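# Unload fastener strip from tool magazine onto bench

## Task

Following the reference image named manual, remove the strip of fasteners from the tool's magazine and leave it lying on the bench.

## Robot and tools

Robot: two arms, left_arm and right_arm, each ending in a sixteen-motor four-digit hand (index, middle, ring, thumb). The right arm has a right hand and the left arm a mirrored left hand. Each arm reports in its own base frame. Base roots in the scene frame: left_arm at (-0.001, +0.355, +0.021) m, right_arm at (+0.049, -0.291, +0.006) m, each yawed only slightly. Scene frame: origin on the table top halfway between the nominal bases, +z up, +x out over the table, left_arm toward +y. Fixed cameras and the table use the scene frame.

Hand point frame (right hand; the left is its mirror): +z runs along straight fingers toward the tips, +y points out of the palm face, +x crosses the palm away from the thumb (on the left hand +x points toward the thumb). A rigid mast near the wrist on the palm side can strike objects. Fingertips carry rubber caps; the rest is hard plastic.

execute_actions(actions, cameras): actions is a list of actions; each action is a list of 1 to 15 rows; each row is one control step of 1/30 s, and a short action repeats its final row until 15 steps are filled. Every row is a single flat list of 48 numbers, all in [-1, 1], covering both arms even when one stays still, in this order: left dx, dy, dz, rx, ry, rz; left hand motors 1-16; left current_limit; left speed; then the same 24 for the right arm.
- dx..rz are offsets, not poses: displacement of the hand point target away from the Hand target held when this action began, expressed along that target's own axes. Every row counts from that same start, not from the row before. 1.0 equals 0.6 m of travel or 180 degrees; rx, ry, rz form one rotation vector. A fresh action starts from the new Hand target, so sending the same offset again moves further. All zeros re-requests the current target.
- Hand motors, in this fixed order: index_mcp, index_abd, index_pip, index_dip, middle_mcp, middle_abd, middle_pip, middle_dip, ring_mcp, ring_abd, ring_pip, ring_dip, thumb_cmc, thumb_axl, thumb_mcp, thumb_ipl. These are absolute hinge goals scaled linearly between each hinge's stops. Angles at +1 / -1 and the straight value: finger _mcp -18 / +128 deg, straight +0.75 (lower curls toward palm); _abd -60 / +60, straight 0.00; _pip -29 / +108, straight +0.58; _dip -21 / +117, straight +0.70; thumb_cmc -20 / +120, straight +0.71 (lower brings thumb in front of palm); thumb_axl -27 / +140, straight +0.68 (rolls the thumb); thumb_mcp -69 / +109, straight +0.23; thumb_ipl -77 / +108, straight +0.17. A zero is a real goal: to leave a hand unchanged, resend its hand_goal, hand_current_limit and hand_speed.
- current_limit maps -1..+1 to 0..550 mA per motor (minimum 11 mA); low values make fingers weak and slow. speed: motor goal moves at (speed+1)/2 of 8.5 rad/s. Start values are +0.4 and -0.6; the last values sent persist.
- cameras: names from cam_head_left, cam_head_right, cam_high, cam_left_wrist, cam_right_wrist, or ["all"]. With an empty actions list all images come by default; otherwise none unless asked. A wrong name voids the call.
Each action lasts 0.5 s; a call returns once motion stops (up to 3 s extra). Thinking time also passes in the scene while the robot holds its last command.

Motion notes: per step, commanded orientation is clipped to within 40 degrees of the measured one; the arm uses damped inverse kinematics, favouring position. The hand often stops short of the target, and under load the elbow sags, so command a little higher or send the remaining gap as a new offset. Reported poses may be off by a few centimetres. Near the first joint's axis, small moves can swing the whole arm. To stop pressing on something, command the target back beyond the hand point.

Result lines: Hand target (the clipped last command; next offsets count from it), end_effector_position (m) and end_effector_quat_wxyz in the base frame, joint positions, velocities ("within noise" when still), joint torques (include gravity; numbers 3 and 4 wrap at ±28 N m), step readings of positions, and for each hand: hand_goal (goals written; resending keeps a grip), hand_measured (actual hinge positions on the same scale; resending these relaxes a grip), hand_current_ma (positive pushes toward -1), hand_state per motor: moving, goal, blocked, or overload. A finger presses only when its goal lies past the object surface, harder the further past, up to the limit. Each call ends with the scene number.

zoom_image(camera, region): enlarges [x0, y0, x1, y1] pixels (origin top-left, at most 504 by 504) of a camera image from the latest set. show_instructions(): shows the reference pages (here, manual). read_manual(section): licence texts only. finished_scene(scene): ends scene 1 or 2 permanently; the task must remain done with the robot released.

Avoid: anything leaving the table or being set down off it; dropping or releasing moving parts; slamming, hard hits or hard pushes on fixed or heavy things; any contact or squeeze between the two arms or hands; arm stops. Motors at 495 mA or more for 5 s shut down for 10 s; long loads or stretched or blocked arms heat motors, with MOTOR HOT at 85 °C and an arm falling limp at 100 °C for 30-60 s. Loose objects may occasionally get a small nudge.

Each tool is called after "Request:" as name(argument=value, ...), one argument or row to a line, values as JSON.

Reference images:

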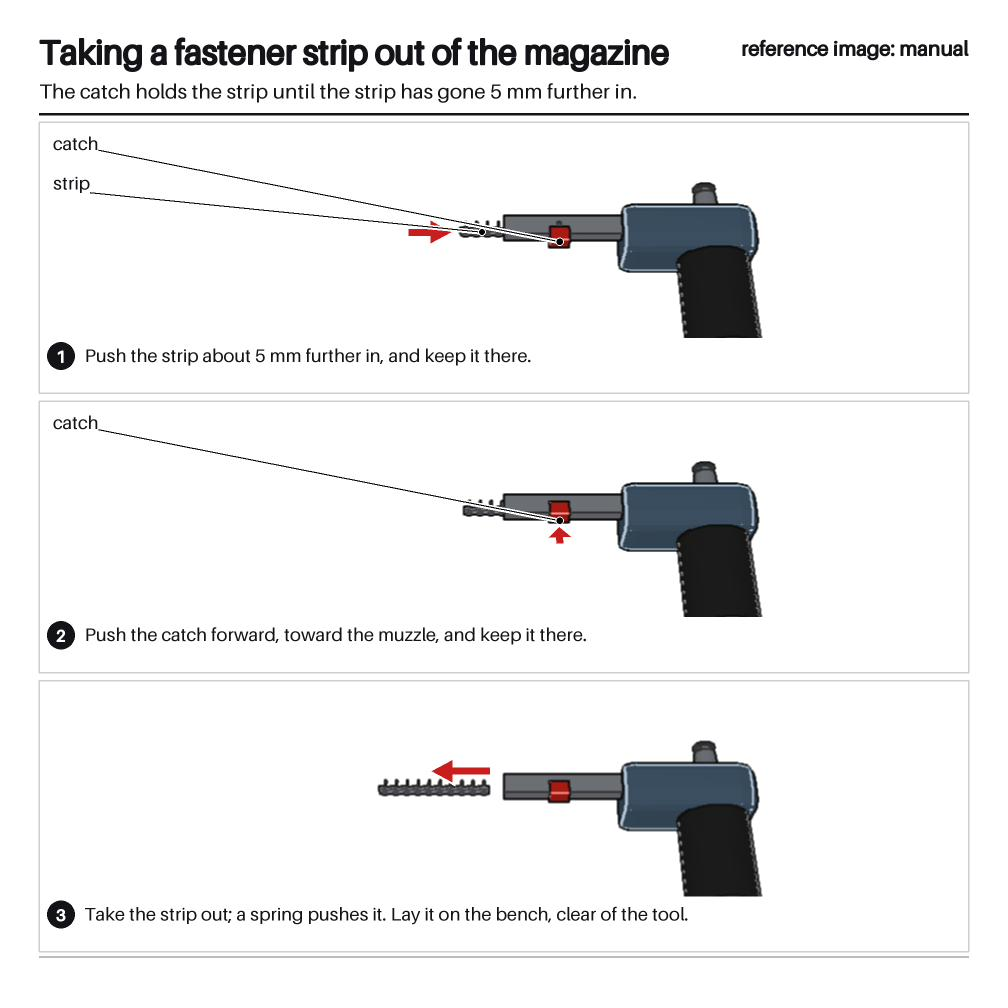

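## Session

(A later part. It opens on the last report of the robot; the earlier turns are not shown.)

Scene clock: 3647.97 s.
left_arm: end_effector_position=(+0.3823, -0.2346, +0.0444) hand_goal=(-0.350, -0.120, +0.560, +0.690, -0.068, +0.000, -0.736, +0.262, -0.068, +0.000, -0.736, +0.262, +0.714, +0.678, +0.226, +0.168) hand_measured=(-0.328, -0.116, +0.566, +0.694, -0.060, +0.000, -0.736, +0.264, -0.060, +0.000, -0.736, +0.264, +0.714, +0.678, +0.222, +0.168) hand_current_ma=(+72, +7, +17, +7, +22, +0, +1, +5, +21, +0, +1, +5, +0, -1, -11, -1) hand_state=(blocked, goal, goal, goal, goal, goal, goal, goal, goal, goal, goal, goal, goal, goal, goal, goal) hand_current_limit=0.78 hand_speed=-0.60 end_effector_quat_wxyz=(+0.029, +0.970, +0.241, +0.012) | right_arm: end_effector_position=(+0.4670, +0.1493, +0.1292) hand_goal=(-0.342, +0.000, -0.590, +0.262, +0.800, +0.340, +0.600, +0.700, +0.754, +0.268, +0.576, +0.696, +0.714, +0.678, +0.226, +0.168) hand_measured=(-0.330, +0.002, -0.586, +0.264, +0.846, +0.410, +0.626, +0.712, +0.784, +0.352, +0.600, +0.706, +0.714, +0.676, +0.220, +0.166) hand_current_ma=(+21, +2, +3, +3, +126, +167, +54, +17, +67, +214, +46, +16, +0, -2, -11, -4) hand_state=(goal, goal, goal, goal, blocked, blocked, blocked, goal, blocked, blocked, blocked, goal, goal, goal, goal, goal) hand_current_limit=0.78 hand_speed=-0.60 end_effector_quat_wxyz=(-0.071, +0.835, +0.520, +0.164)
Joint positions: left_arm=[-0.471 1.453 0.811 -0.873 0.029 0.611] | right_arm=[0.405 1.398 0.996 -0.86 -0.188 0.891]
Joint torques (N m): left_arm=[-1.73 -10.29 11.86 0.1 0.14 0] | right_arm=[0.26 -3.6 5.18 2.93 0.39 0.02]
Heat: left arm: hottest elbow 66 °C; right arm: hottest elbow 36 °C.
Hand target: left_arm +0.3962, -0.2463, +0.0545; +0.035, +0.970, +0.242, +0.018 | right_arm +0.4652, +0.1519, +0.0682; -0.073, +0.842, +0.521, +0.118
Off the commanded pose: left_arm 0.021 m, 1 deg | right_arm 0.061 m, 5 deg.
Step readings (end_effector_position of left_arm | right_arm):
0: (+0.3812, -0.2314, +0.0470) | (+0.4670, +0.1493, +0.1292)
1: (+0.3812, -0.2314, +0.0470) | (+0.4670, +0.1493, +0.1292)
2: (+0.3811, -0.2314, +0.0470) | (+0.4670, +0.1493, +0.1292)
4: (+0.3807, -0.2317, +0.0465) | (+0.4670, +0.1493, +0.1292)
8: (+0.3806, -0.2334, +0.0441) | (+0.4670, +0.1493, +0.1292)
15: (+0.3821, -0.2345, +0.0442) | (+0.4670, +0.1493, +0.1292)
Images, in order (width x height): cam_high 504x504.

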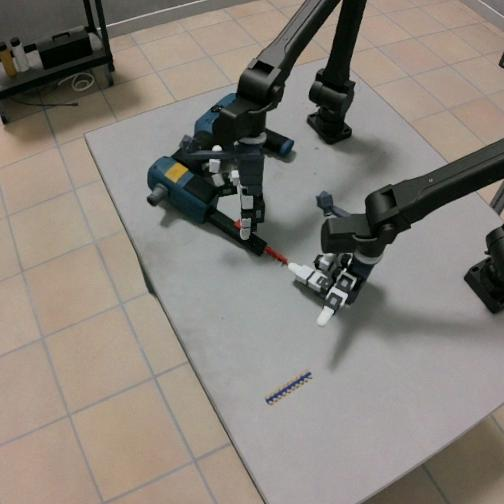

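Request:
execute_actions(
  actions=[
    [[-0.002,0.012,-0.005,0,0,0,-0.35,-0.12,0.56,0.69,-0.068,0,-0.737,0.261,-0.068,0,-0.737,0.261,0.714,0.678,0.226,0.168,0.78,-0.6,0,0,0,0,0,0,-0.342,0,-0.591,0.261,0.80,0.34,0.60,0.70,0.754,0.267,0.576,0.696,0.714,0.678,0.226,0.168,0.78,-0.6]],
  ],
  cameras=["cam_high"],
)

Request:
zoom_image(
  camera="cam_high",
  region=[225, 205, 305, 285],
)

Scene clock: 3659.93 s.
left_arm: end_effector_position=(+0.3843, -0.2425, +0.0487) hand_goal=(-0.350, -0.120, +0.560, +0.690, -0.068, +0.000, -0.736, +0.262, -0.068, +0.000, -0.736, +0.262, +0.714, +0.678, +0.226, +0.168) hand_measured=(-0.328, -0.116, +0.566, +0.694, -0.060, +0.000, -0.736, +0.264, -0.060, +0.000, -0.736, +0.264, +0.714, +0.678, +0.222, +0.168) hand_current_ma=(+72, +7, +17, +7, +22, +0, +1, +5, +21, +0, +1, +5, +0, -1, -11, -1) hand_state=(blocked, goal, goal, goal, goal, goal, goal, goal, goal, goal, goal, goal, goal, goal, goal, goal) hand_current_limit=0.78 hand_speed=-0.60 end_effector_quat_wxyz=(+0.030, +0.971, +0.239, +0.012) | right_arm: end_effector_position=(+0.4670, +0.1493, +0.1292) hand_goal=(-0.342, +0.000, -0.590, +0.262, +0.800, +0.340, +0.600, +0.700, +0.754, +0.268, +0.576, +0.696, +0.714, +0.678, +0.226, +0.168) hand_measured=(-0.330, +0.002, -0.586, +0.264, +0.846, +0.410, +0.626, +0.712, +0.784, +0.352, +0.600, +0.706, +0.714, +0.676, +0.220, +0.166) hand_current_ma=(+21, +2, +3, +3, +126, +167, +54, +17, +67, +214, +46, +16, +0, -2, -11, -4) hand_state=(goal, goal, goal, goal, blocked, blocked, blocked, goal, blocked, blocked, blocked, goal, goal, goal, goal, goal) hand_current_limit=0.78 hand_speed=-0.60 end_effector_quat_wxyz=(-0.071, +0.835, +0.520, +0.164)
Joint positions: left_arm=[-0.486 1.458 0.83 -0.884 0.029 0.601] | right_arm=[0.405 1.398 0.996 -0.86 -0.188 0.891]
Joint torques (N m): left_arm=[-1.73 -10.46 11.85 0.1 0.08 -0.03] | right_arm=[0.85 -3.31 5.16 2.89 0.41 0.02]
Heat: left arm: hottest elbow 66 °C; right arm: hottest elbow 36 °C.
Hand target: left_arm +0.3983, -0.2531, +0.0581; +0.035, +0.970, +0.242, +0.018 | right_arm +0.4652, +0.1519, +0.0682; -0.073, +0.842, +0.521, +0.118
Off the commanded pose: left_arm 0.020 m, 1 deg | right_arm 0.061 m, 5 deg.
Step readings (end_effector_position of left_arm | right_arm):
0: (+0.3822, -0.2346, +0.0443) | (+0.4670, +0.1493, +0.1292)
1: (+0.3821, -0.2347, +0.0443) | (+0.4670, +0.1493, +0.1292)
2: (+0.3822, -0.2349, +0.0446) | (+0.4670, +0.1493, +0.1292)
4: (+0.3820, -0.2360, +0.0449) | (+0.4670, +0.1493, +0.1292)
8: (+0.3834, -0.2406, +0.0477) | (+0.4670, +0.1493, +0.1292)
15: (+0.3845, -0.2427, +0.0494) | (+0.4670, +0.1493, +0.1292)
Images, in order (width x height): cam_high 504x504.

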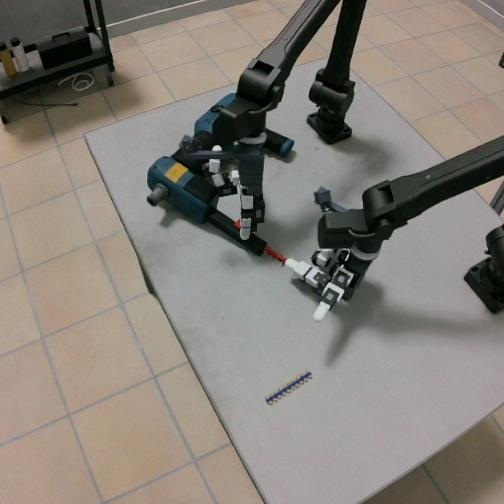

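Scaled by 6.300 from the camera's 504x504 image, which has a finer 720x720 frame.

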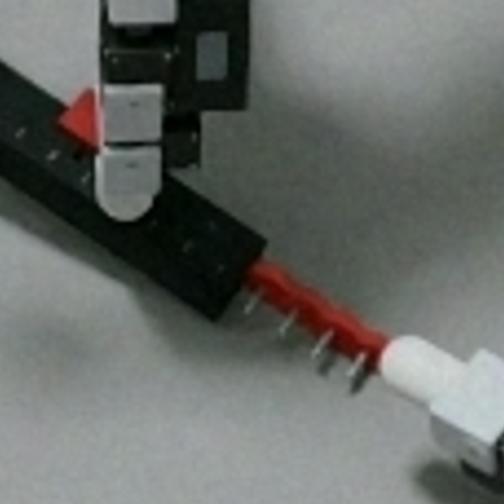

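Request:
execute_actions(
  actions=[
    [[-0.002,0.02,0.0,0,0,0,-0.35,-0.10,0.56,0.69,-0.068,0,-0.737,0.261,-0.068,0,-0.737,0.261,0.714,0.678,0.226,0.168,0.78,-0.6,0,0,0,0,0,0,-0.342,0,-0.591,0.261,0.80,0.34,0.60,0.70,0.754,0.267,0.576,0.696,0.714,0.678,0.226,0.168,0.78,-0.6]],
  ],
  cameras=["cam_high"],
)

Request:
zoom_image(
  camera="cam_high",
  region=[225, 205, 305, 285],
)

Scene clock: 3669.50 s.
left_arm: end_effector_position=(+0.3891, -0.2536, +0.0499) hand_goal=(-0.350, -0.100, +0.560, +0.690, -0.068, +0.000, -0.736, +0.262, -0.068, +0.000, -0.736, +0.262, +0.714, +0.678, +0.226, +0.168) hand_measured=(-0.328, -0.104, +0.566, +0.694, -0.060, +0.000, -0.736, +0.264, -0.060, +0.000, -0.736, +0.264, +0.714, +0.678, +0.222, +0.168) hand_current_ma=(+72, -6, +17, +7, +22, +0, +1, +5, +21, +0, +1, +5, +0, -1, -11, -1) hand_state=(blocked, goal, goal, goal, goal, goal, goal, goal, goal, goal, goal, goal, goal, goal, goal, goal) hand_current_limit=0.78 hand_speed=-0.60 end_effector_quat_wxyz=(+0.031, +0.971, +0.239, +0.013) | right_arm: end_effector_position=(+0.4670, +0.1493, +0.1292) hand_goal=(-0.342, +0.000, -0.590, +0.262, +0.800, +0.340, +0.600, +0.700, +0.754, +0.268, +0.576, +0.696, +0.714, +0.678, +0.226, +0.168) hand_measured=(-0.330, +0.002, -0.586, +0.264, +0.846, +0.410, +0.626, +0.712, +0.784, +0.352, +0.600, +0.706, +0.714, +0.676, +0.220, +0.166) hand_current_ma=(+21, +2, +3, +3, +126, +167, +54, +17, +67, +214, +46, +16, +0, -2, -11, -4) hand_state=(goal, goal, goal, goal, blocked, blocked, blocked, goal, blocked, blocked, blocked, goal, goal, goal, goal, goal) hand_current_limit=0.78 hand_speed=-0.60 end_effector_quat_wxyz=(-0.071, +0.835, +0.520, +0.164)
Joint positions: left_arm=[-0.507 1.479 0.856 -0.888 0.028 0.581] | right_arm=[0.405 1.398 0.996 -0.86 -0.188 0.891]
Joint torques (N m): left_arm=[-1.61 -10.7 11.99 0.03 0.05 -0.03] | right_arm=[0.15 -3.49 5.16 2.89 0.4 0.02]
Heat: left arm: hottest elbow 67 °C; right arm: hottest elbow 36 °C.
Hand target: left_arm +0.4030, -0.2643, +0.0591; +0.035, +0.970, +0.242, +0.018 | right_arm +0.4652, +0.1519, +0.0682; -0.073, +0.842, +0.521, +0.118
Off the commanded pose: left_arm 0.020 m, 1 deg | right_arm 0.061 m, 5 deg.
Step readings (end_effector_position of left_arm | right_arm):
0: (+0.3843, -0.2425, +0.0487) | (+0.4670, +0.1493, +0.1292)
1: (+0.3843, -0.2425, +0.0487) | (+0.4670, +0.1493, +0.1292)
2: (+0.3843, -0.2429, +0.0486) | (+0.4670, +0.1493, +0.1292)
4: (+0.3847, -0.2449, +0.0484) | (+0.4670, +0.1493, +0.1292)
8: (+0.3878, -0.2508, +0.0489) | (+0.4670, +0.1493, +0.1292)
15: (+0.3890, -0.2537, +0.0500) | (+0.4670, +0.1493, +0.1292)
Images, in order (width x height): cam_high 504x504.

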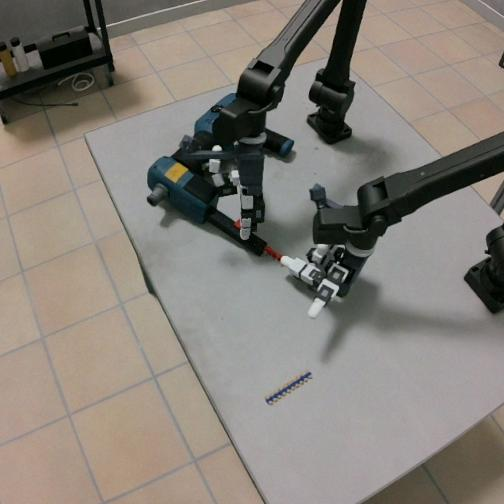

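Scaled by 6.300 from the camera's 504x504 image, which has a finer 720x720 frame.

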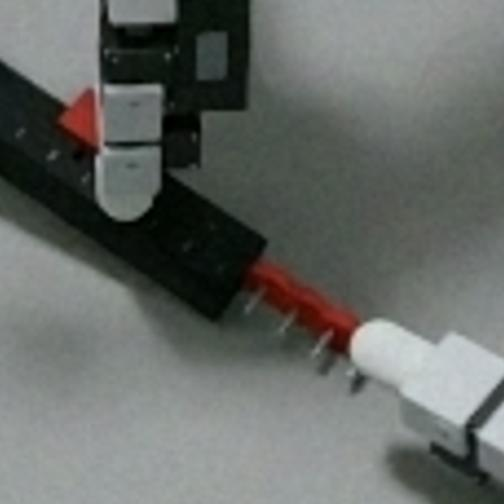

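Request:
execute_actions(
  actions=[],
  cameras=["cam_head_left", "cam_head_right", "cam_left_wrist", "cam_right_wrist", "cam_high"],
)

Request:
zoom_image(
  camera="cam_head_left",
  region=[210, 240, 290, 320],
)

Request:
zoom_image(
  camera="cam_head_right",
  region=[210, 230, 290, 310],
)

Request:
zoom_image(
  camera="cam_high",
  region=[255, 235, 305, 285],
)

Scene clock: 3688.13 s.
left_arm: end_effector_position=(+0.3891, -0.2536, +0.0499) hand_goal=(-0.350, -0.100, +0.560, +0.690, -0.068, +0.000, -0.736, +0.262, -0.068, +0.000, -0.736, +0.262, +0.714, +0.678, +0.226, +0.168) hand_measured=(-0.328, -0.104, +0.566, +0.694, -0.060, +0.000, -0.736, +0.264, -0.060, +0.000, -0.736, +0.264, +0.714, +0.678, +0.222, +0.168) hand_current_ma=(+72, -6, +17, +7, +22, +0, +1, +5, +21, +0, +1, +5, +0, -1, -11, -1) hand_state=(blocked, goal, goal, goal, goal, goal, goal, goal, goal, goal, goal, goal, goal, goal, goal, goal) hand_current_limit=0.78 hand_speed=-0.60 end_effector_quat_wxyz=(+0.031, +0.970, +0.239, +0.013) | right_arm: end_effector_position=(+0.4670, +0.1493, +0.1292) hand_goal=(-0.342, +0.000, -0.590, +0.262, +0.800, +0.340, +0.600, +0.700, +0.754, +0.268, +0.576, +0.696, +0.714, +0.678, +0.226, +0.168) hand_measured=(-0.330, +0.002, -0.586, +0.264, +0.846, +0.410, +0.626, +0.712, +0.784, +0.352, +0.600, +0.706, +0.714, +0.676, +0.220, +0.166) hand_current_ma=(+21, +2, +3, +3, +126, +167, +54, +17, +67, +214, +46, +16, +0, -2, -11, -4) hand_state=(goal, goal, goal, goal, blocked, blocked, blocked, goal, blocked, blocked, blocked, goal, goal, goal, goal, goal) hand_current_limit=0.78 hand_speed=-0.60 end_effector_quat_wxyz=(-0.071, +0.835, +0.520, +0.164)
Joint positions: left_arm=[-0.507 1.479 0.856 -0.888 0.028 0.581] | right_arm=[0.405 1.398 0.996 -0.86 -0.188 0.891]
Joint velocities: within noise
Joint torques (N m): left_arm=[-1.67 -10.75 11.95 0.09 0.05 -0.03] | right_arm=[0.62 -3.49 5.19 2.92 0.41 0]
Heat: left arm: hottest elbow 66 °C; right arm: hottest elbow 36 °C.
Hand target: left_arm +0.4030, -0.2643, +0.0591; +0.035, +0.970, +0.242, +0.018 | right_arm +0.4652, +0.1519, +0.0682; -0.073, +0.842, +0.521, +0.118
Off the commanded pose: left_arm 0.020 m, 1 deg | right_arm 0.061 m, 5 deg.

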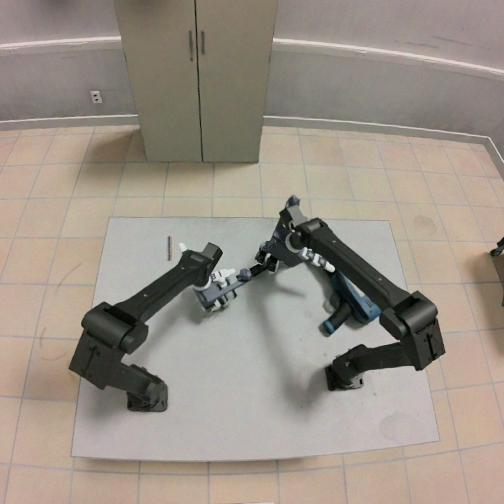

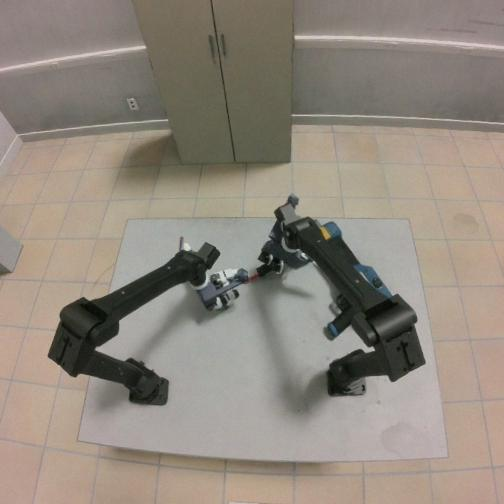

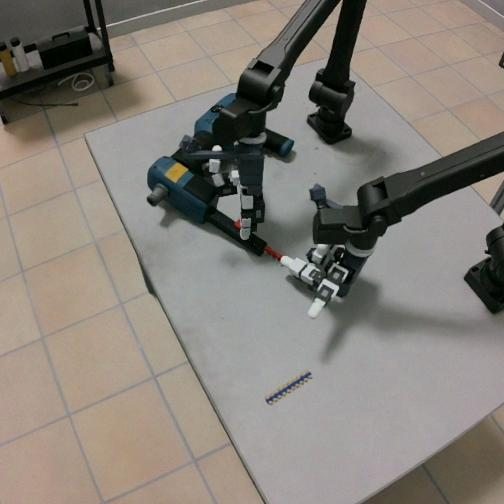

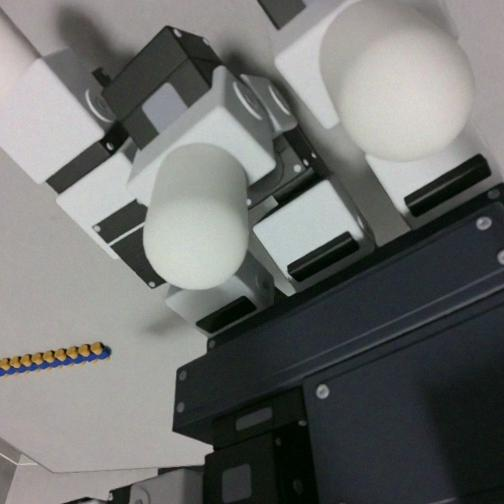

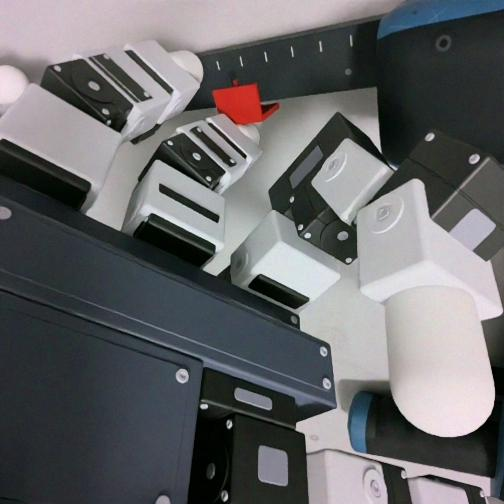

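Scaled by 6.300 from the camera's 504x504 image, which has a finer 720x720 frame.

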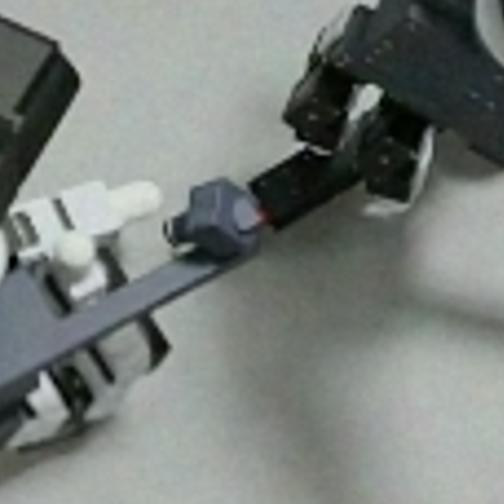

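Scaled by 6.300 from the camera's 504x504 image, which has a finer 720x720 frame.

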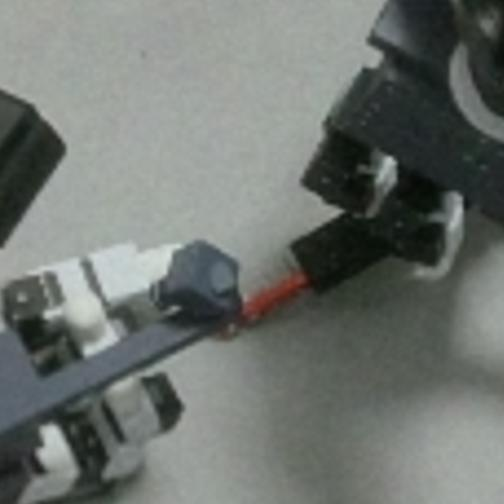

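Scaled by 10.080 from the camera's 504x504 image, which has a finer 720x720 frame.

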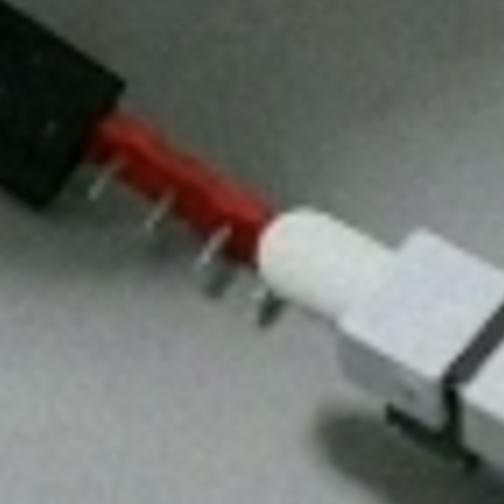

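Request:
execute_actions(
  actions=[
    [[-0.004,-0.055,0,0,0,0,-0.35,-0.12,0.56,0.69,-0.068,0,-0.737,0.261,-0.068,0,-0.737,0.261,0.714,0.678,0.226,0.168,0.78,-0.6,0,0,0,0,0,0,-0.342,0,-0.591,0.261,0.80,0.34,0.60,0.70,0.754,0.267,0.576,0.696,0.714,0.678,0.226,0.168,0.78,-0.6]],
    [[-0.002,-0.012,0.03,0,0,0,-0.35,-0.12,0.56,0.69,-0.068,0,-0.737,0.261,-0.068,0,-0.737,0.261,0.714,0.678,0.226,0.168,0.78,-0.6,0,0,0,0,0,0,-0.342,0,-0.591,0.261,0.80,0.34,0.60,0.70,0.754,0.267,0.576,0.696,0.714,0.678,0.226,0.168,0.78,-0.6]],
    [[0.0,0.02,-0.016,0,0,0,-0.35,-0.12,0.56,0.69,-0.068,0,-0.737,0.261,-0.068,0,-0.737,0.261,0.714,0.678,0.226,0.168,0.78,-0.6,0,0,0,0,0,0,-0.342,0,-0.591,0.261,0.80,0.34,0.60,0.70,0.754,0.267,0.576,0.696,0.714,0.678,0.226,0.168,0.78,-0.6]],
  ],
  cameras=["cam_high", "cam_head_right", "cam_head_left"],
)

Request:
zoom_image(
  camera="cam_high",
  region=[255, 235, 305, 285],
)

Request:
zoom_image(
  camera="cam_head_right",
  region=[210, 240, 280, 310],
)

Request:
zoom_image(
  camera="cam_head_left",
  region=[210, 240, 280, 310],
)

Scene clock: 3753.67 s.
left_arm: end_effector_position=(+0.3805, -0.2346, +0.0453) hand_goal=(-0.350, -0.120, +0.560, +0.690, -0.068, +0.000, -0.736, +0.262, -0.068, +0.000, -0.736, +0.262, +0.714, +0.678, +0.226, +0.168) hand_measured=(-0.328, -0.116, +0.566, +0.694, -0.060, +0.000, -0.736, +0.264, -0.060, +0.000, -0.736, +0.264, +0.714, +0.678, +0.222, +0.168) hand_current_ma=(+72, +7, +17, +7, +22, +0, +1, +5, +21, +0, +1, +5, +0, -1, -11, -1) hand_state=(blocked, goal, goal, goal, goal, goal, goal, goal, goal, goal, goal, goal, goal, goal, goal, goal) hand_current_limit=0.78 hand_speed=-0.60 end_effector_quat_wxyz=(+0.035, +0.969, +0.244, +0.019) | right_arm: end_effector_position=(+0.4670, +0.1493, +0.1292) hand_goal=(-0.342, +0.000, -0.590, +0.262, +0.800, +0.340, +0.600, +0.700, +0.754, +0.268, +0.576, +0.696, +0.714, +0.678, +0.226, +0.168) hand_measured=(-0.330, +0.002, -0.586, +0.264, +0.846, +0.410, +0.626, +0.712, +0.784, +0.352, +0.600, +0.706, +0.714, +0.676, +0.220, +0.166) hand_current_ma=(+21, +2, +3, +3, +126, +167, +54, +17, +67, +214, +46, +16, +0, -2, -11, -4) hand_state=(goal, goal, goal, goal, blocked, blocked, blocked, goal, blocked, blocked, blocked, goal, goal, goal, goal, goal) hand_current_limit=0.78 hand_speed=-0.60 end_effector_quat_wxyz=(-0.071, +0.835, +0.520, +0.164)
Joint positions: left_arm=[-0.475 1.439 0.794 -0.852 0.028 0.602] | right_arm=[0.405 1.398 0.996 -0.86 -0.188 0.891]
Joint torques (N m): left_arm=[-1.49 -9.82 10.5 0.13 0.15 0.07] | right_arm=[0.62 -3.72 5.16 2.8 0.43 0.04]
Heat: left arm: hottest elbow 67 °C; right arm: hottest elbow 36 °C.
Hand target: left_arm +0.3870, -0.2416, +0.0484; +0.035, +0.970, +0.242, +0.018 | right_arm +0.4652, +0.1519, +0.0682; -0.073, +0.842, +0.521, +0.118
Off the commanded pose: left_arm 0.010 m, 0 deg | right_arm 0.061 m, 5 deg.
Step readings (end_effector_position of left_arm | right_arm):
0: (+0.3891, -0.2536, +0.0499) | (+0.4670, +0.1493, +0.1292)
1: (+0.3891, -0.2536, +0.0499) | (+0.4670, +0.1493, +0.1292)
2: (+0.3891, -0.2536, +0.0499) | (+0.4670, +0.1493, +0.1292)
4: (+0.3894, -0.2532, +0.0511) | (+0.4670, +0.1493, +0.1292)
8: (+0.3899, -0.2467, +0.0576) | (+0.4670, +0.1493, +0.1292)
15: (+0.3900, -0.2409, +0.0611) | (+0.4670, +0.1493, +0.1292)
16: (+0.3896, -0.2408, +0.0607) | (+0.4670, +0.1493, +0.1292)
17: (+0.3890, -0.2406, +0.0599) | (+0.4670, +0.1493, +0.1292)
19: (+0.3874, -0.2397, +0.0570) | (+0.4670, +0.1493, +0.1292)
23: (+0.3816, -0.2355, +0.0487) | (+0.4670, +0.1493, +0.1292)
30: (+0.3816, -0.2354, +0.0468) | (+0.4670, +0.1493, +0.1292)
31: (+0.3818, -0.2353, +0.0468) | (+0.4670, +0.1493, +0.1292)
32: (+0.3817, -0.2353, +0.0467) | (+0.4670, +0.1493, +0.1292)
34: (+0.3817, -0.2353, +0.0467) | (+0.4670, +0.1493, +0.1292)
38: (+0.3814, -0.2351, +0.0461) | (+0.4670, +0.1493, +0.1292)
45: (+0.3805, -0.2347, +0.0454) | (+0.4670, +0.1493, +0.1292)
Images, in order (width x height): cam_head_left 504x504, cam_head_right 504x504, cam_high 504x504.

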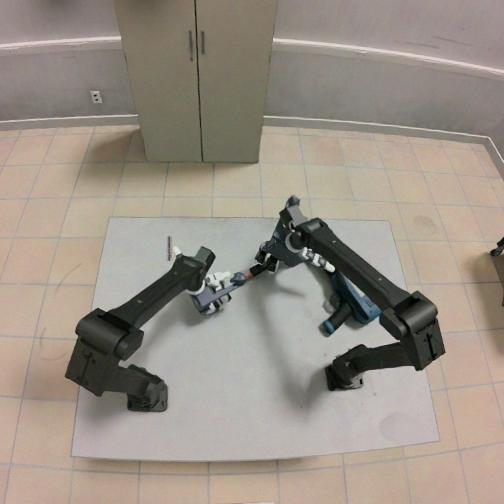

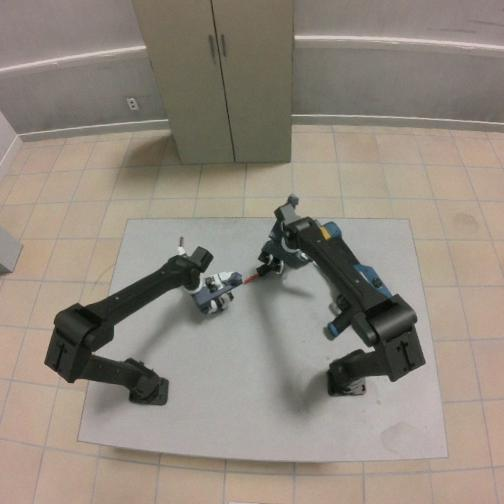

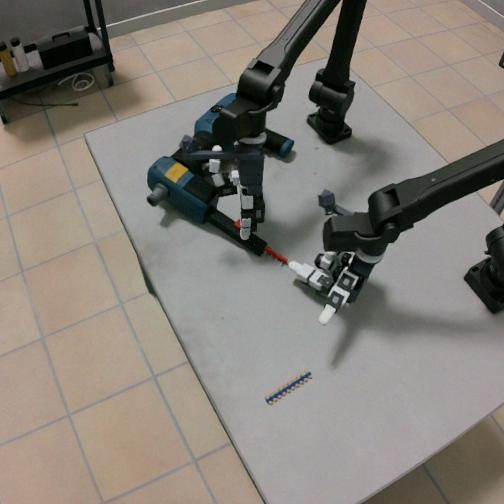

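Scaled by 10.080 from the camera's 504x504 image, which has a finer 720x720 frame.

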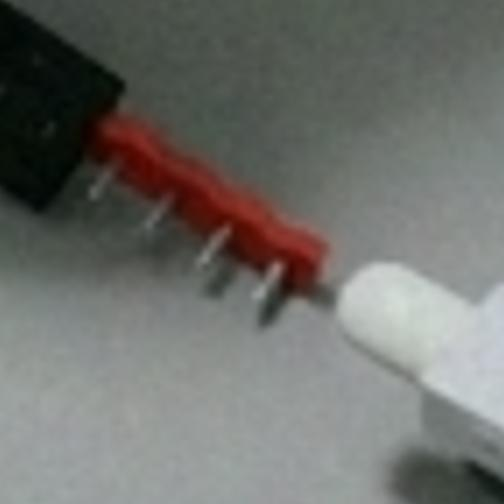

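Scaled by 7.200 from the camera's 504x504 image, which has a finer 720x720 frame.

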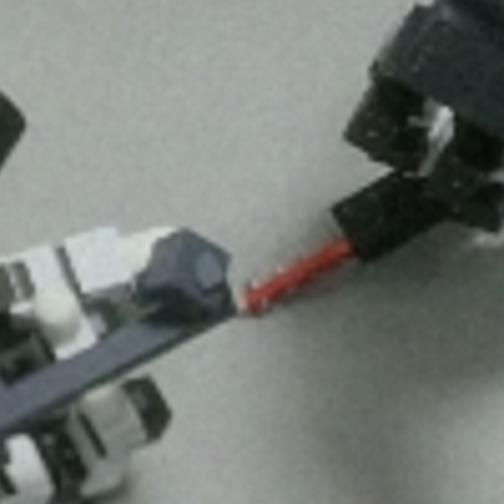

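Scaled by 7.200 from the camera's 504x504 image, which has a finer 720x720 frame.

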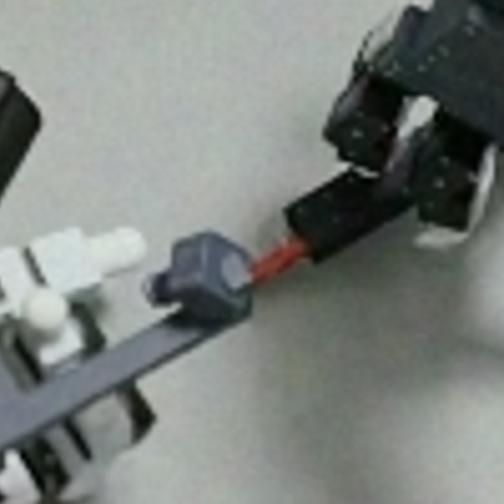

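Request:
execute_actions(
  actions=[
    [[0.0,0.0,0.0,0,0,0,-0.35,-0.12,0.56,0.69,-0.068,0,-0.737,0.261,-0.068,0,-0.737,0.261,0.714,0.678,0.226,0.168,0.78,-0.6,0,0,-0.04,0,0,0,-0.342,0,-0.591,0.261,0.80,0.34,0.60,0.70,0.754,0.267,0.576,0.696,0.714,0.678,0.226,0.168,0.78,-0.6]],
  ],
  cameras=["cam_high", "cam_head_right", "cam_right_wrist"],
)

Request:
zoom_image(
  camera="cam_high",
  region=[225, 205, 305, 285],
)

Request:
zoom_image(
  camera="cam_head_right",
  region=[210, 240, 280, 310],
)

Scene clock: 3885.73 s.
left_arm: end_effector_position=(+0.3805, -0.2346, +0.0453) hand_goal=(-0.350, -0.120, +0.560, +0.690, -0.068, +0.000, -0.736, +0.262, -0.068, +0.000, -0.736, +0.262, +0.714, +0.678, +0.226, +0.168) hand_measured=(-0.328, -0.116, +0.566, +0.694, -0.060, +0.000, -0.736, +0.264, -0.060, +0.000, -0.736, +0.264, +0.714, +0.678, +0.222, +0.168) hand_current_ma=(+72, +7, +17, +7, +22, +0, +1, +5, +21, +0, +1, +5, +0, -1, -11, -1) hand_state=(blocked, goal, goal, goal, goal, goal, goal, goal, goal, goal, goal, goal, goal, goal, goal, goal) hand_current_limit=0.78 hand_speed=-0.60 end_effector_quat_wxyz=(+0.035, +0.969, +0.244, +0.019) | right_arm: end_effector_position=(+0.4661, +0.1489, +0.1318) hand_goal=(-0.342, +0.000, -0.590, +0.262, +0.800, +0.340, +0.600, +0.700, +0.754, +0.268, +0.576, +0.696, +0.714, +0.678, +0.226, +0.168) hand_measured=(-0.330, +0.002, -0.586, +0.264, +0.842, +0.410, +0.626, +0.712, +0.778, +0.352, +0.600, +0.706, +0.714, +0.676, +0.220, +0.166) hand_current_ma=(+21, +2, +3, +3, +108, +167, +53, +17, +51, +214, +46, +16, +0, -2, -11, -4) hand_state=(goal, goal, goal, goal, blocked, blocked, blocked, goal, blocked, blocked, blocked, goal, goal, goal, goal, goal) hand_current_limit=0.78 hand_speed=-0.60 end_effector_quat_wxyz=(-0.071, +0.835, +0.520, +0.163)
Joint positions: left_arm=[-0.475 1.439 0.794 -0.852 0.028 0.602] | right_arm=[0.405 1.394 1 -0.871 -0.188 0.891]
Joint torques (N m): left_arm=[-1.55 -10.05 10.52 0.12 0.14 0.07] | right_arm=[-0.62 -5.95 7.1 0.84 0.33 -0.08]
Heat: left arm: hottest elbow 65 °C; right arm: hottest elbow 35 °C.
Hand target: left_arm +0.3870, -0.2416, +0.0484; +0.035, +0.970, +0.242, +0.018 | right_arm +0.4624, +0.1460, +0.0913; -0.073, +0.842, +0.521, +0.118
Off the commanded pose: left_arm 0.010 m, 0 deg | right_arm 0.041 m, 5 deg.
Step readings (end_effector_position of left_arm | right_arm):
0: (+0.3805, -0.2346, +0.0453) | (+0.4670, +0.1493, +0.1292)
1: (+0.3805, -0.2346, +0.0453) | (+0.4670, +0.1493, +0.1292)
2: (+0.3805, -0.2346, +0.0453) | (+0.4670, +0.1493, +0.1292)
4: (+0.3805, -0.2346, +0.0453) | (+0.4665, +0.1491, +0.1290)
8: (+0.3805, -0.2346, +0.0453) | (+0.4662, +0.1489, +0.1292)
15: (+0.3805, -0.2346, +0.0453) | (+0.4663, +0.1489, +0.1313)
Images, in order (width x height): cam_head_right 504x504, cam_high 504x504, cam_right_wrist 504x504.

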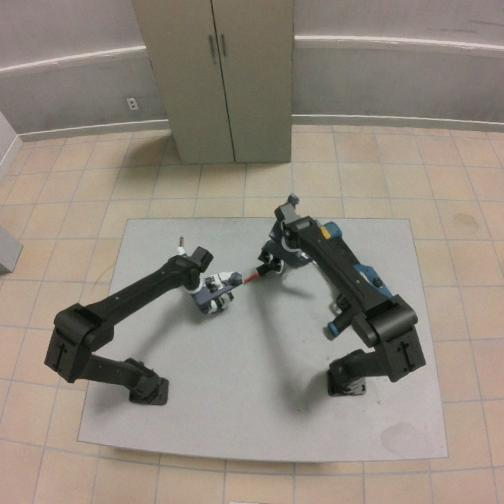

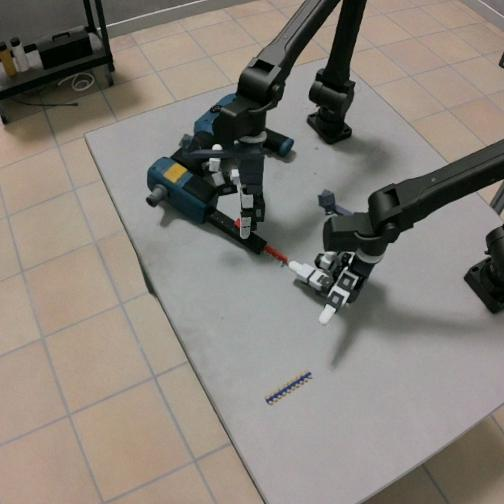

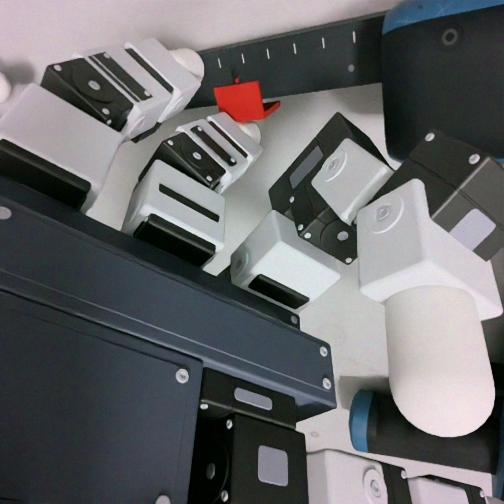

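Scaled by 6.300 from the camera's 504x504 image, which has a finer 720x720 frame.

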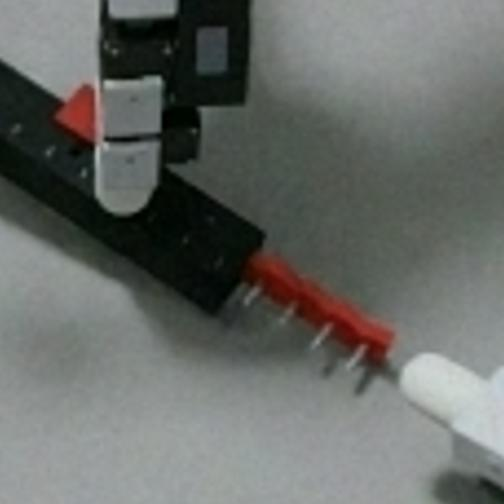

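Scaled by 7.200 from the camera's 504x504 image, which has a finer 720x720 frame.

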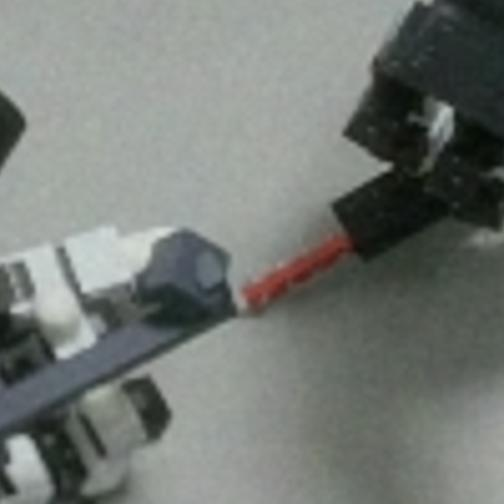

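Request:
execute_actions(
  actions=[
    [[0.0,0.0,0.0,0,0,0,-0.35,-0.12,0.56,0.69,-0.068,0,-0.737,0.261,-0.068,0,-0.737,0.261,0.714,0.678,0.226,0.168,0.78,-0.6,0,0,-0.04,0,0,0,-0.342,0,-0.591,0.261,0.80,0.34,0.60,0.70,0.754,0.267,0.576,0.696,0.714,0.678,0.226,0.168,0.78,-0.6]],
  ],
  cameras=["cam_high", "cam_head_right"],
)

Request:
zoom_image(
  camera="cam_high",
  region=[225, 205, 305, 285],
)

Request:
zoom_image(
  camera="cam_head_right",
  region=[210, 240, 280, 310],
)

Scene clock: 3895.63 s.
left_arm: end_effector_position=(+0.3805, -0.2346, +0.0453) hand_goal=(-0.350, -0.120, +0.560, +0.690, -0.068, +0.000, -0.736, +0.262, -0.068, +0.000, -0.736, +0.262, +0.714, +0.678, +0.226, +0.168) hand_measured=(-0.328, -0.116, +0.566, +0.694, -0.060, +0.000, -0.736, +0.264, -0.060, +0.000, -0.736, +0.264, +0.714, +0.678, +0.222, +0.168) hand_current_ma=(+72, +7, +17, +7, +22, +0, +1, +5, +21, +0, +1, +5, +0, -1, -11, -1) hand_state=(blocked, goal, goal, goal, goal, goal, goal, goal, goal, goal, goal, goal, goal, goal, goal, goal) hand_current_limit=0.78 hand_speed=-0.60 end_effector_quat_wxyz=(+0.035, +0.969, +0.244, +0.019) | right_arm: end_effector_position=(+0.4646, +0.1427, +0.1532) hand_goal=(-0.342, +0.000, -0.590, +0.262, +0.800, +0.340, +0.600, +0.700, +0.754, +0.268, +0.576, +0.696, +0.714, +0.678, +0.226, +0.168) hand_measured=(-0.330, +0.002, -0.586, +0.264, +0.814, +0.376, +0.610, +0.706, +0.752, +0.318, +0.578, +0.698, +0.714, +0.676, +0.220, +0.166) hand_current_ma=(+18, +2, +3, +3, +25, +65, +15, +8, -2, +107, +1, +1, +0, -2, -11, -4) hand_state=(goal, goal, goal, goal, goal, blocked, goal, goal, goal, blocked, goal, goal, goal, goal, goal, goal) hand_current_limit=0.78 hand_speed=-0.60 end_effector_quat_wxyz=(-0.070, +0.838, +0.516, +0.164)
Joint positions: left_arm=[-0.475 1.439 0.794 -0.852 0.028 0.602] | right_arm=[0.395 1.364 1.03 -0.93 -0.187 0.891]
Joint torques (N m): left_arm=[-1.49 -9.88 10.48 0.16 0.14 0.08] | right_arm=[-0.44 -6.18 6.97 0.27 0.16 -0.15]
Heat: left arm: hottest elbow 65 °C; right arm: hottest elbow 36 °C.
Hand target: left_arm +0.3870, -0.2416, +0.0484; +0.035, +0.970, +0.242, +0.018 | right_arm +0.4594, +0.1401, +0.1144; -0.073, +0.842, +0.521, +0.118
Off the commanded pose: left_arm 0.010 m, 0 deg | right_arm 0.039 m, 5 deg.
Step readings (end_effector_position of left_arm | right_arm):
0: (+0.3805, -0.2346, +0.0453) | (+0.4661, +0.1489, +0.1318)
1: (+0.3805, -0.2346, +0.0453) | (+0.4660, +0.1488, +0.1319)
2: (+0.3805, -0.2346, +0.0453) | (+0.4657, +0.1488, +0.1325)
4: (+0.3805, -0.2346, +0.0453) | (+0.4647, +0.1486, +0.1342)
8: (+0.3805, -0.2346, +0.0453) | (+0.4645, +0.1468, +0.1440)
15: (+0.3805, -0.2346, +0.0453) | (+0.4646, +0.1427, +0.1532)
Images, in order (width x height): cam_head_right 504x504, cam_high 504x504.

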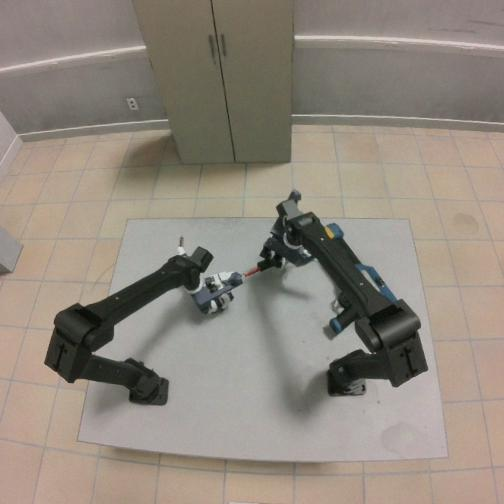

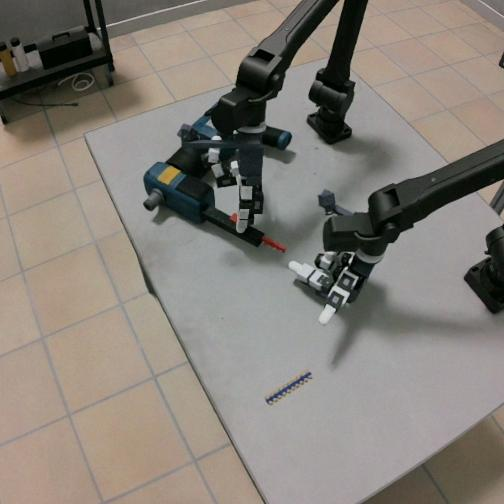

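Scaled by 6.300 from the camera's 504x504 image, which has a finer 720x720 frame.

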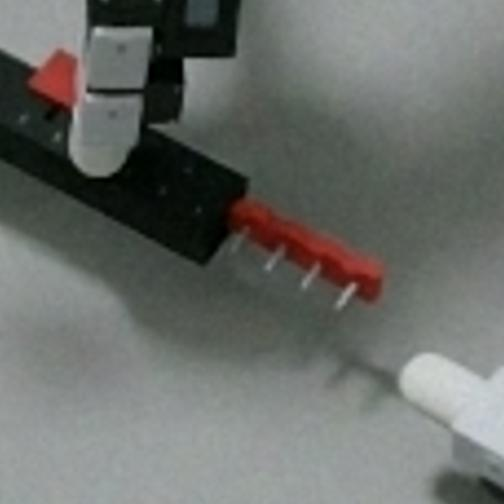

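Scaled by 7.200 from the camera's 504x504 image, which has a finer 720x720 frame.

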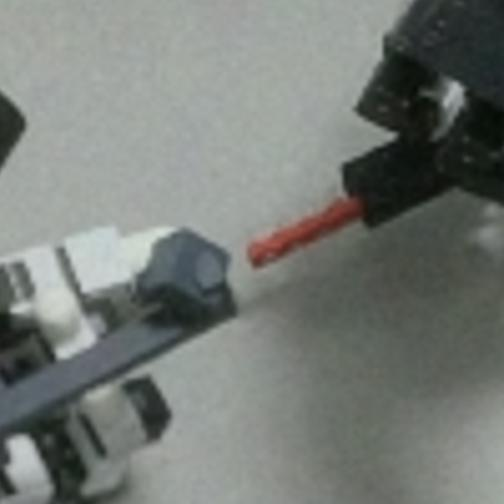

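Request:
execute_actions(
  actions=[
    [[0.0,-0.03,0.0,0,0,0,-0.35,-0.12,0.56,0.69,-0.068,0,-0.737,0.261,-0.068,0,-0.737,0.261,0.714,0.678,0.226,0.168,0.78,-0.6,0,0,-0.03,0,0,0,-0.342,0,-0.591,0.261,0.80,0.34,0.60,0.70,0.754,0.267,0.576,0.696,0.714,0.678,0.226,0.168,0.78,-0.6]],
  ],
  cameras=["cam_high", "cam_head_right"],
)

Request:
zoom_image(
  camera="cam_high",
  region=[225, 205, 305, 285],
)

Request:
zoom_image(
  camera="cam_high",
  region=[130, 140, 270, 280],
)

Scene clock: 3908.23 s.
left_arm: end_effector_position=(+0.3834, -0.2312, +0.0502) hand_goal=(-0.350, -0.120, +0.560, +0.690, -0.068, +0.000, -0.736, +0.262, -0.068, +0.000, -0.736, +0.262, +0.714, +0.678, +0.226, +0.168) hand_measured=(-0.328, -0.116, +0.566, +0.694, -0.060, +0.000, -0.736, +0.264, -0.060, +0.000, -0.736, +0.264, +0.714, +0.678, +0.222, +0.168) hand_current_ma=(+72, +7, +17, +7, +22, +0, +1, +5, +21, +0, +1, +5, +0, -1, -11, -1) hand_state=(blocked, goal, goal, goal, goal, goal, goal, goal, goal, goal, goal, goal, goal, goal, goal, goal) hand_current_limit=0.78 hand_speed=-0.60 end_effector_quat_wxyz=(+0.039, +0.969, +0.244, +0.023) | right_arm: end_effector_position=(+0.4602, +0.1409, +0.1531) hand_goal=(-0.342, +0.000, -0.590, +0.262, +0.800, +0.340, +0.600, +0.700, +0.754, +0.268, +0.576, +0.696, +0.714, +0.678, +0.226, +0.168) hand_measured=(-0.330, +0.002, -0.586, +0.264, +0.802, +0.344, +0.602, +0.702, +0.738, +0.280, +0.566, +0.692, +0.714, +0.676, +0.220, +0.166) hand_current_ma=(+18, +2, +3, +3, +1, +2, +2, +2, -28, +15, -15, -6, +0, -2, -11, -4) hand_state=(goal, goal, goal, goal, goal, goal, goal, goal, goal, goal, goal, goal, goal, goal, goal, goal) hand_current_limit=0.78 hand_speed=-0.60 end_effector_quat_wxyz=(-0.072, +0.838, +0.519, +0.151)
Joint positions: left_arm=[-0.463 1.428 0.794 -0.852 0.029 0.613] | right_arm=[0.394 1.364 1.037 -0.964 -0.189 0.882]
Joint torques (N m): left_arm=[0.03 -11.87 7.42 0.36 0.22 0.22] | right_arm=[-1.2 -7.65 8.03 -0.16 0.17 -0.13]
Heat: left arm: hottest elbow 65 °C; right arm: hottest elbow 37 °C.
Hand target: left_arm +0.3786, -0.2257, +0.0471; +0.035, +0.970, +0.242, +0.018 | right_arm +0.4571, +0.1356, +0.1317; -0.073, +0.842, +0.521, +0.118
Off the commanded pose: left_arm 0.008 m, 1 deg | right_arm 0.022 m, 4 deg.
Step readings (end_effector_position of left_arm | right_arm):
0: (+0.3805, -0.2346, +0.0453) | (+0.4646, +0.1427, +0.1532)
1: (+0.3805, -0.2346, +0.0453) | (+0.4646, +0.1428, +0.1532)
2: (+0.3805, -0.2346, +0.0453) | (+0.4641, +0.1426, +0.1530)
4: (+0.3805, -0.2347, +0.0455) | (+0.4632, +0.1425, +0.1535)
8: (+0.3816, -0.2331, +0.0470) | (+0.4609, +0.1415, +0.1531)
15: (+0.3834, -0.2312, +0.0502) | (+0.4603, +0.1409, +0.1531)
Images, in order (width x height): cam_head_right 504x504, cam_high 504x504.

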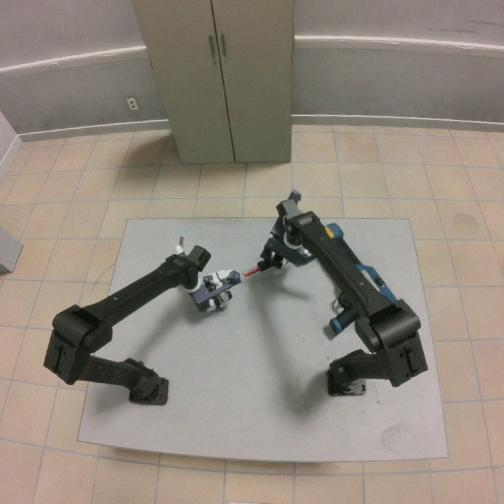

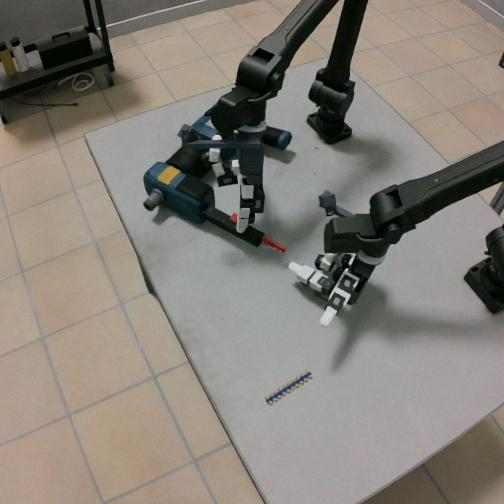

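Scaled by 6.300 from the camera's 504x504 image, which has a finer 720x720 frame.

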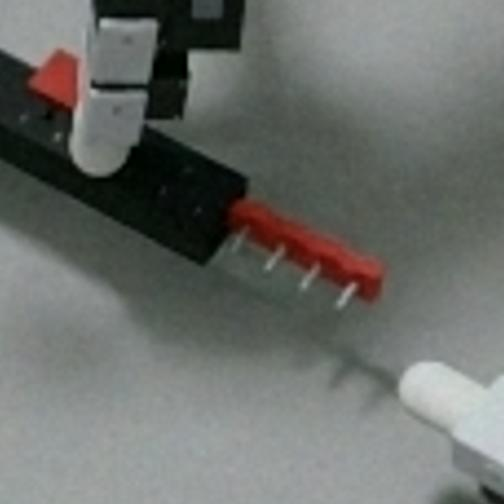

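Scaled by 3.600 from the camera's 504x504 image, which has a finer 720x720 frame.

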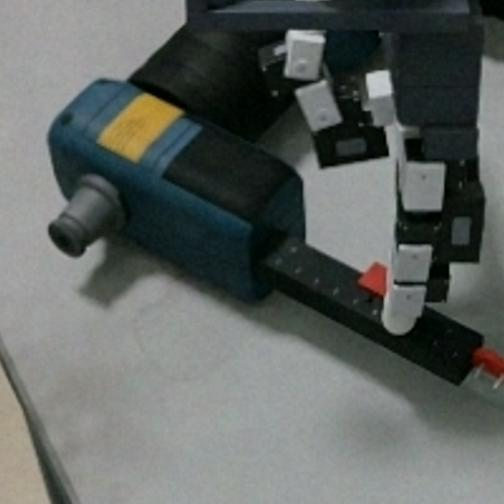

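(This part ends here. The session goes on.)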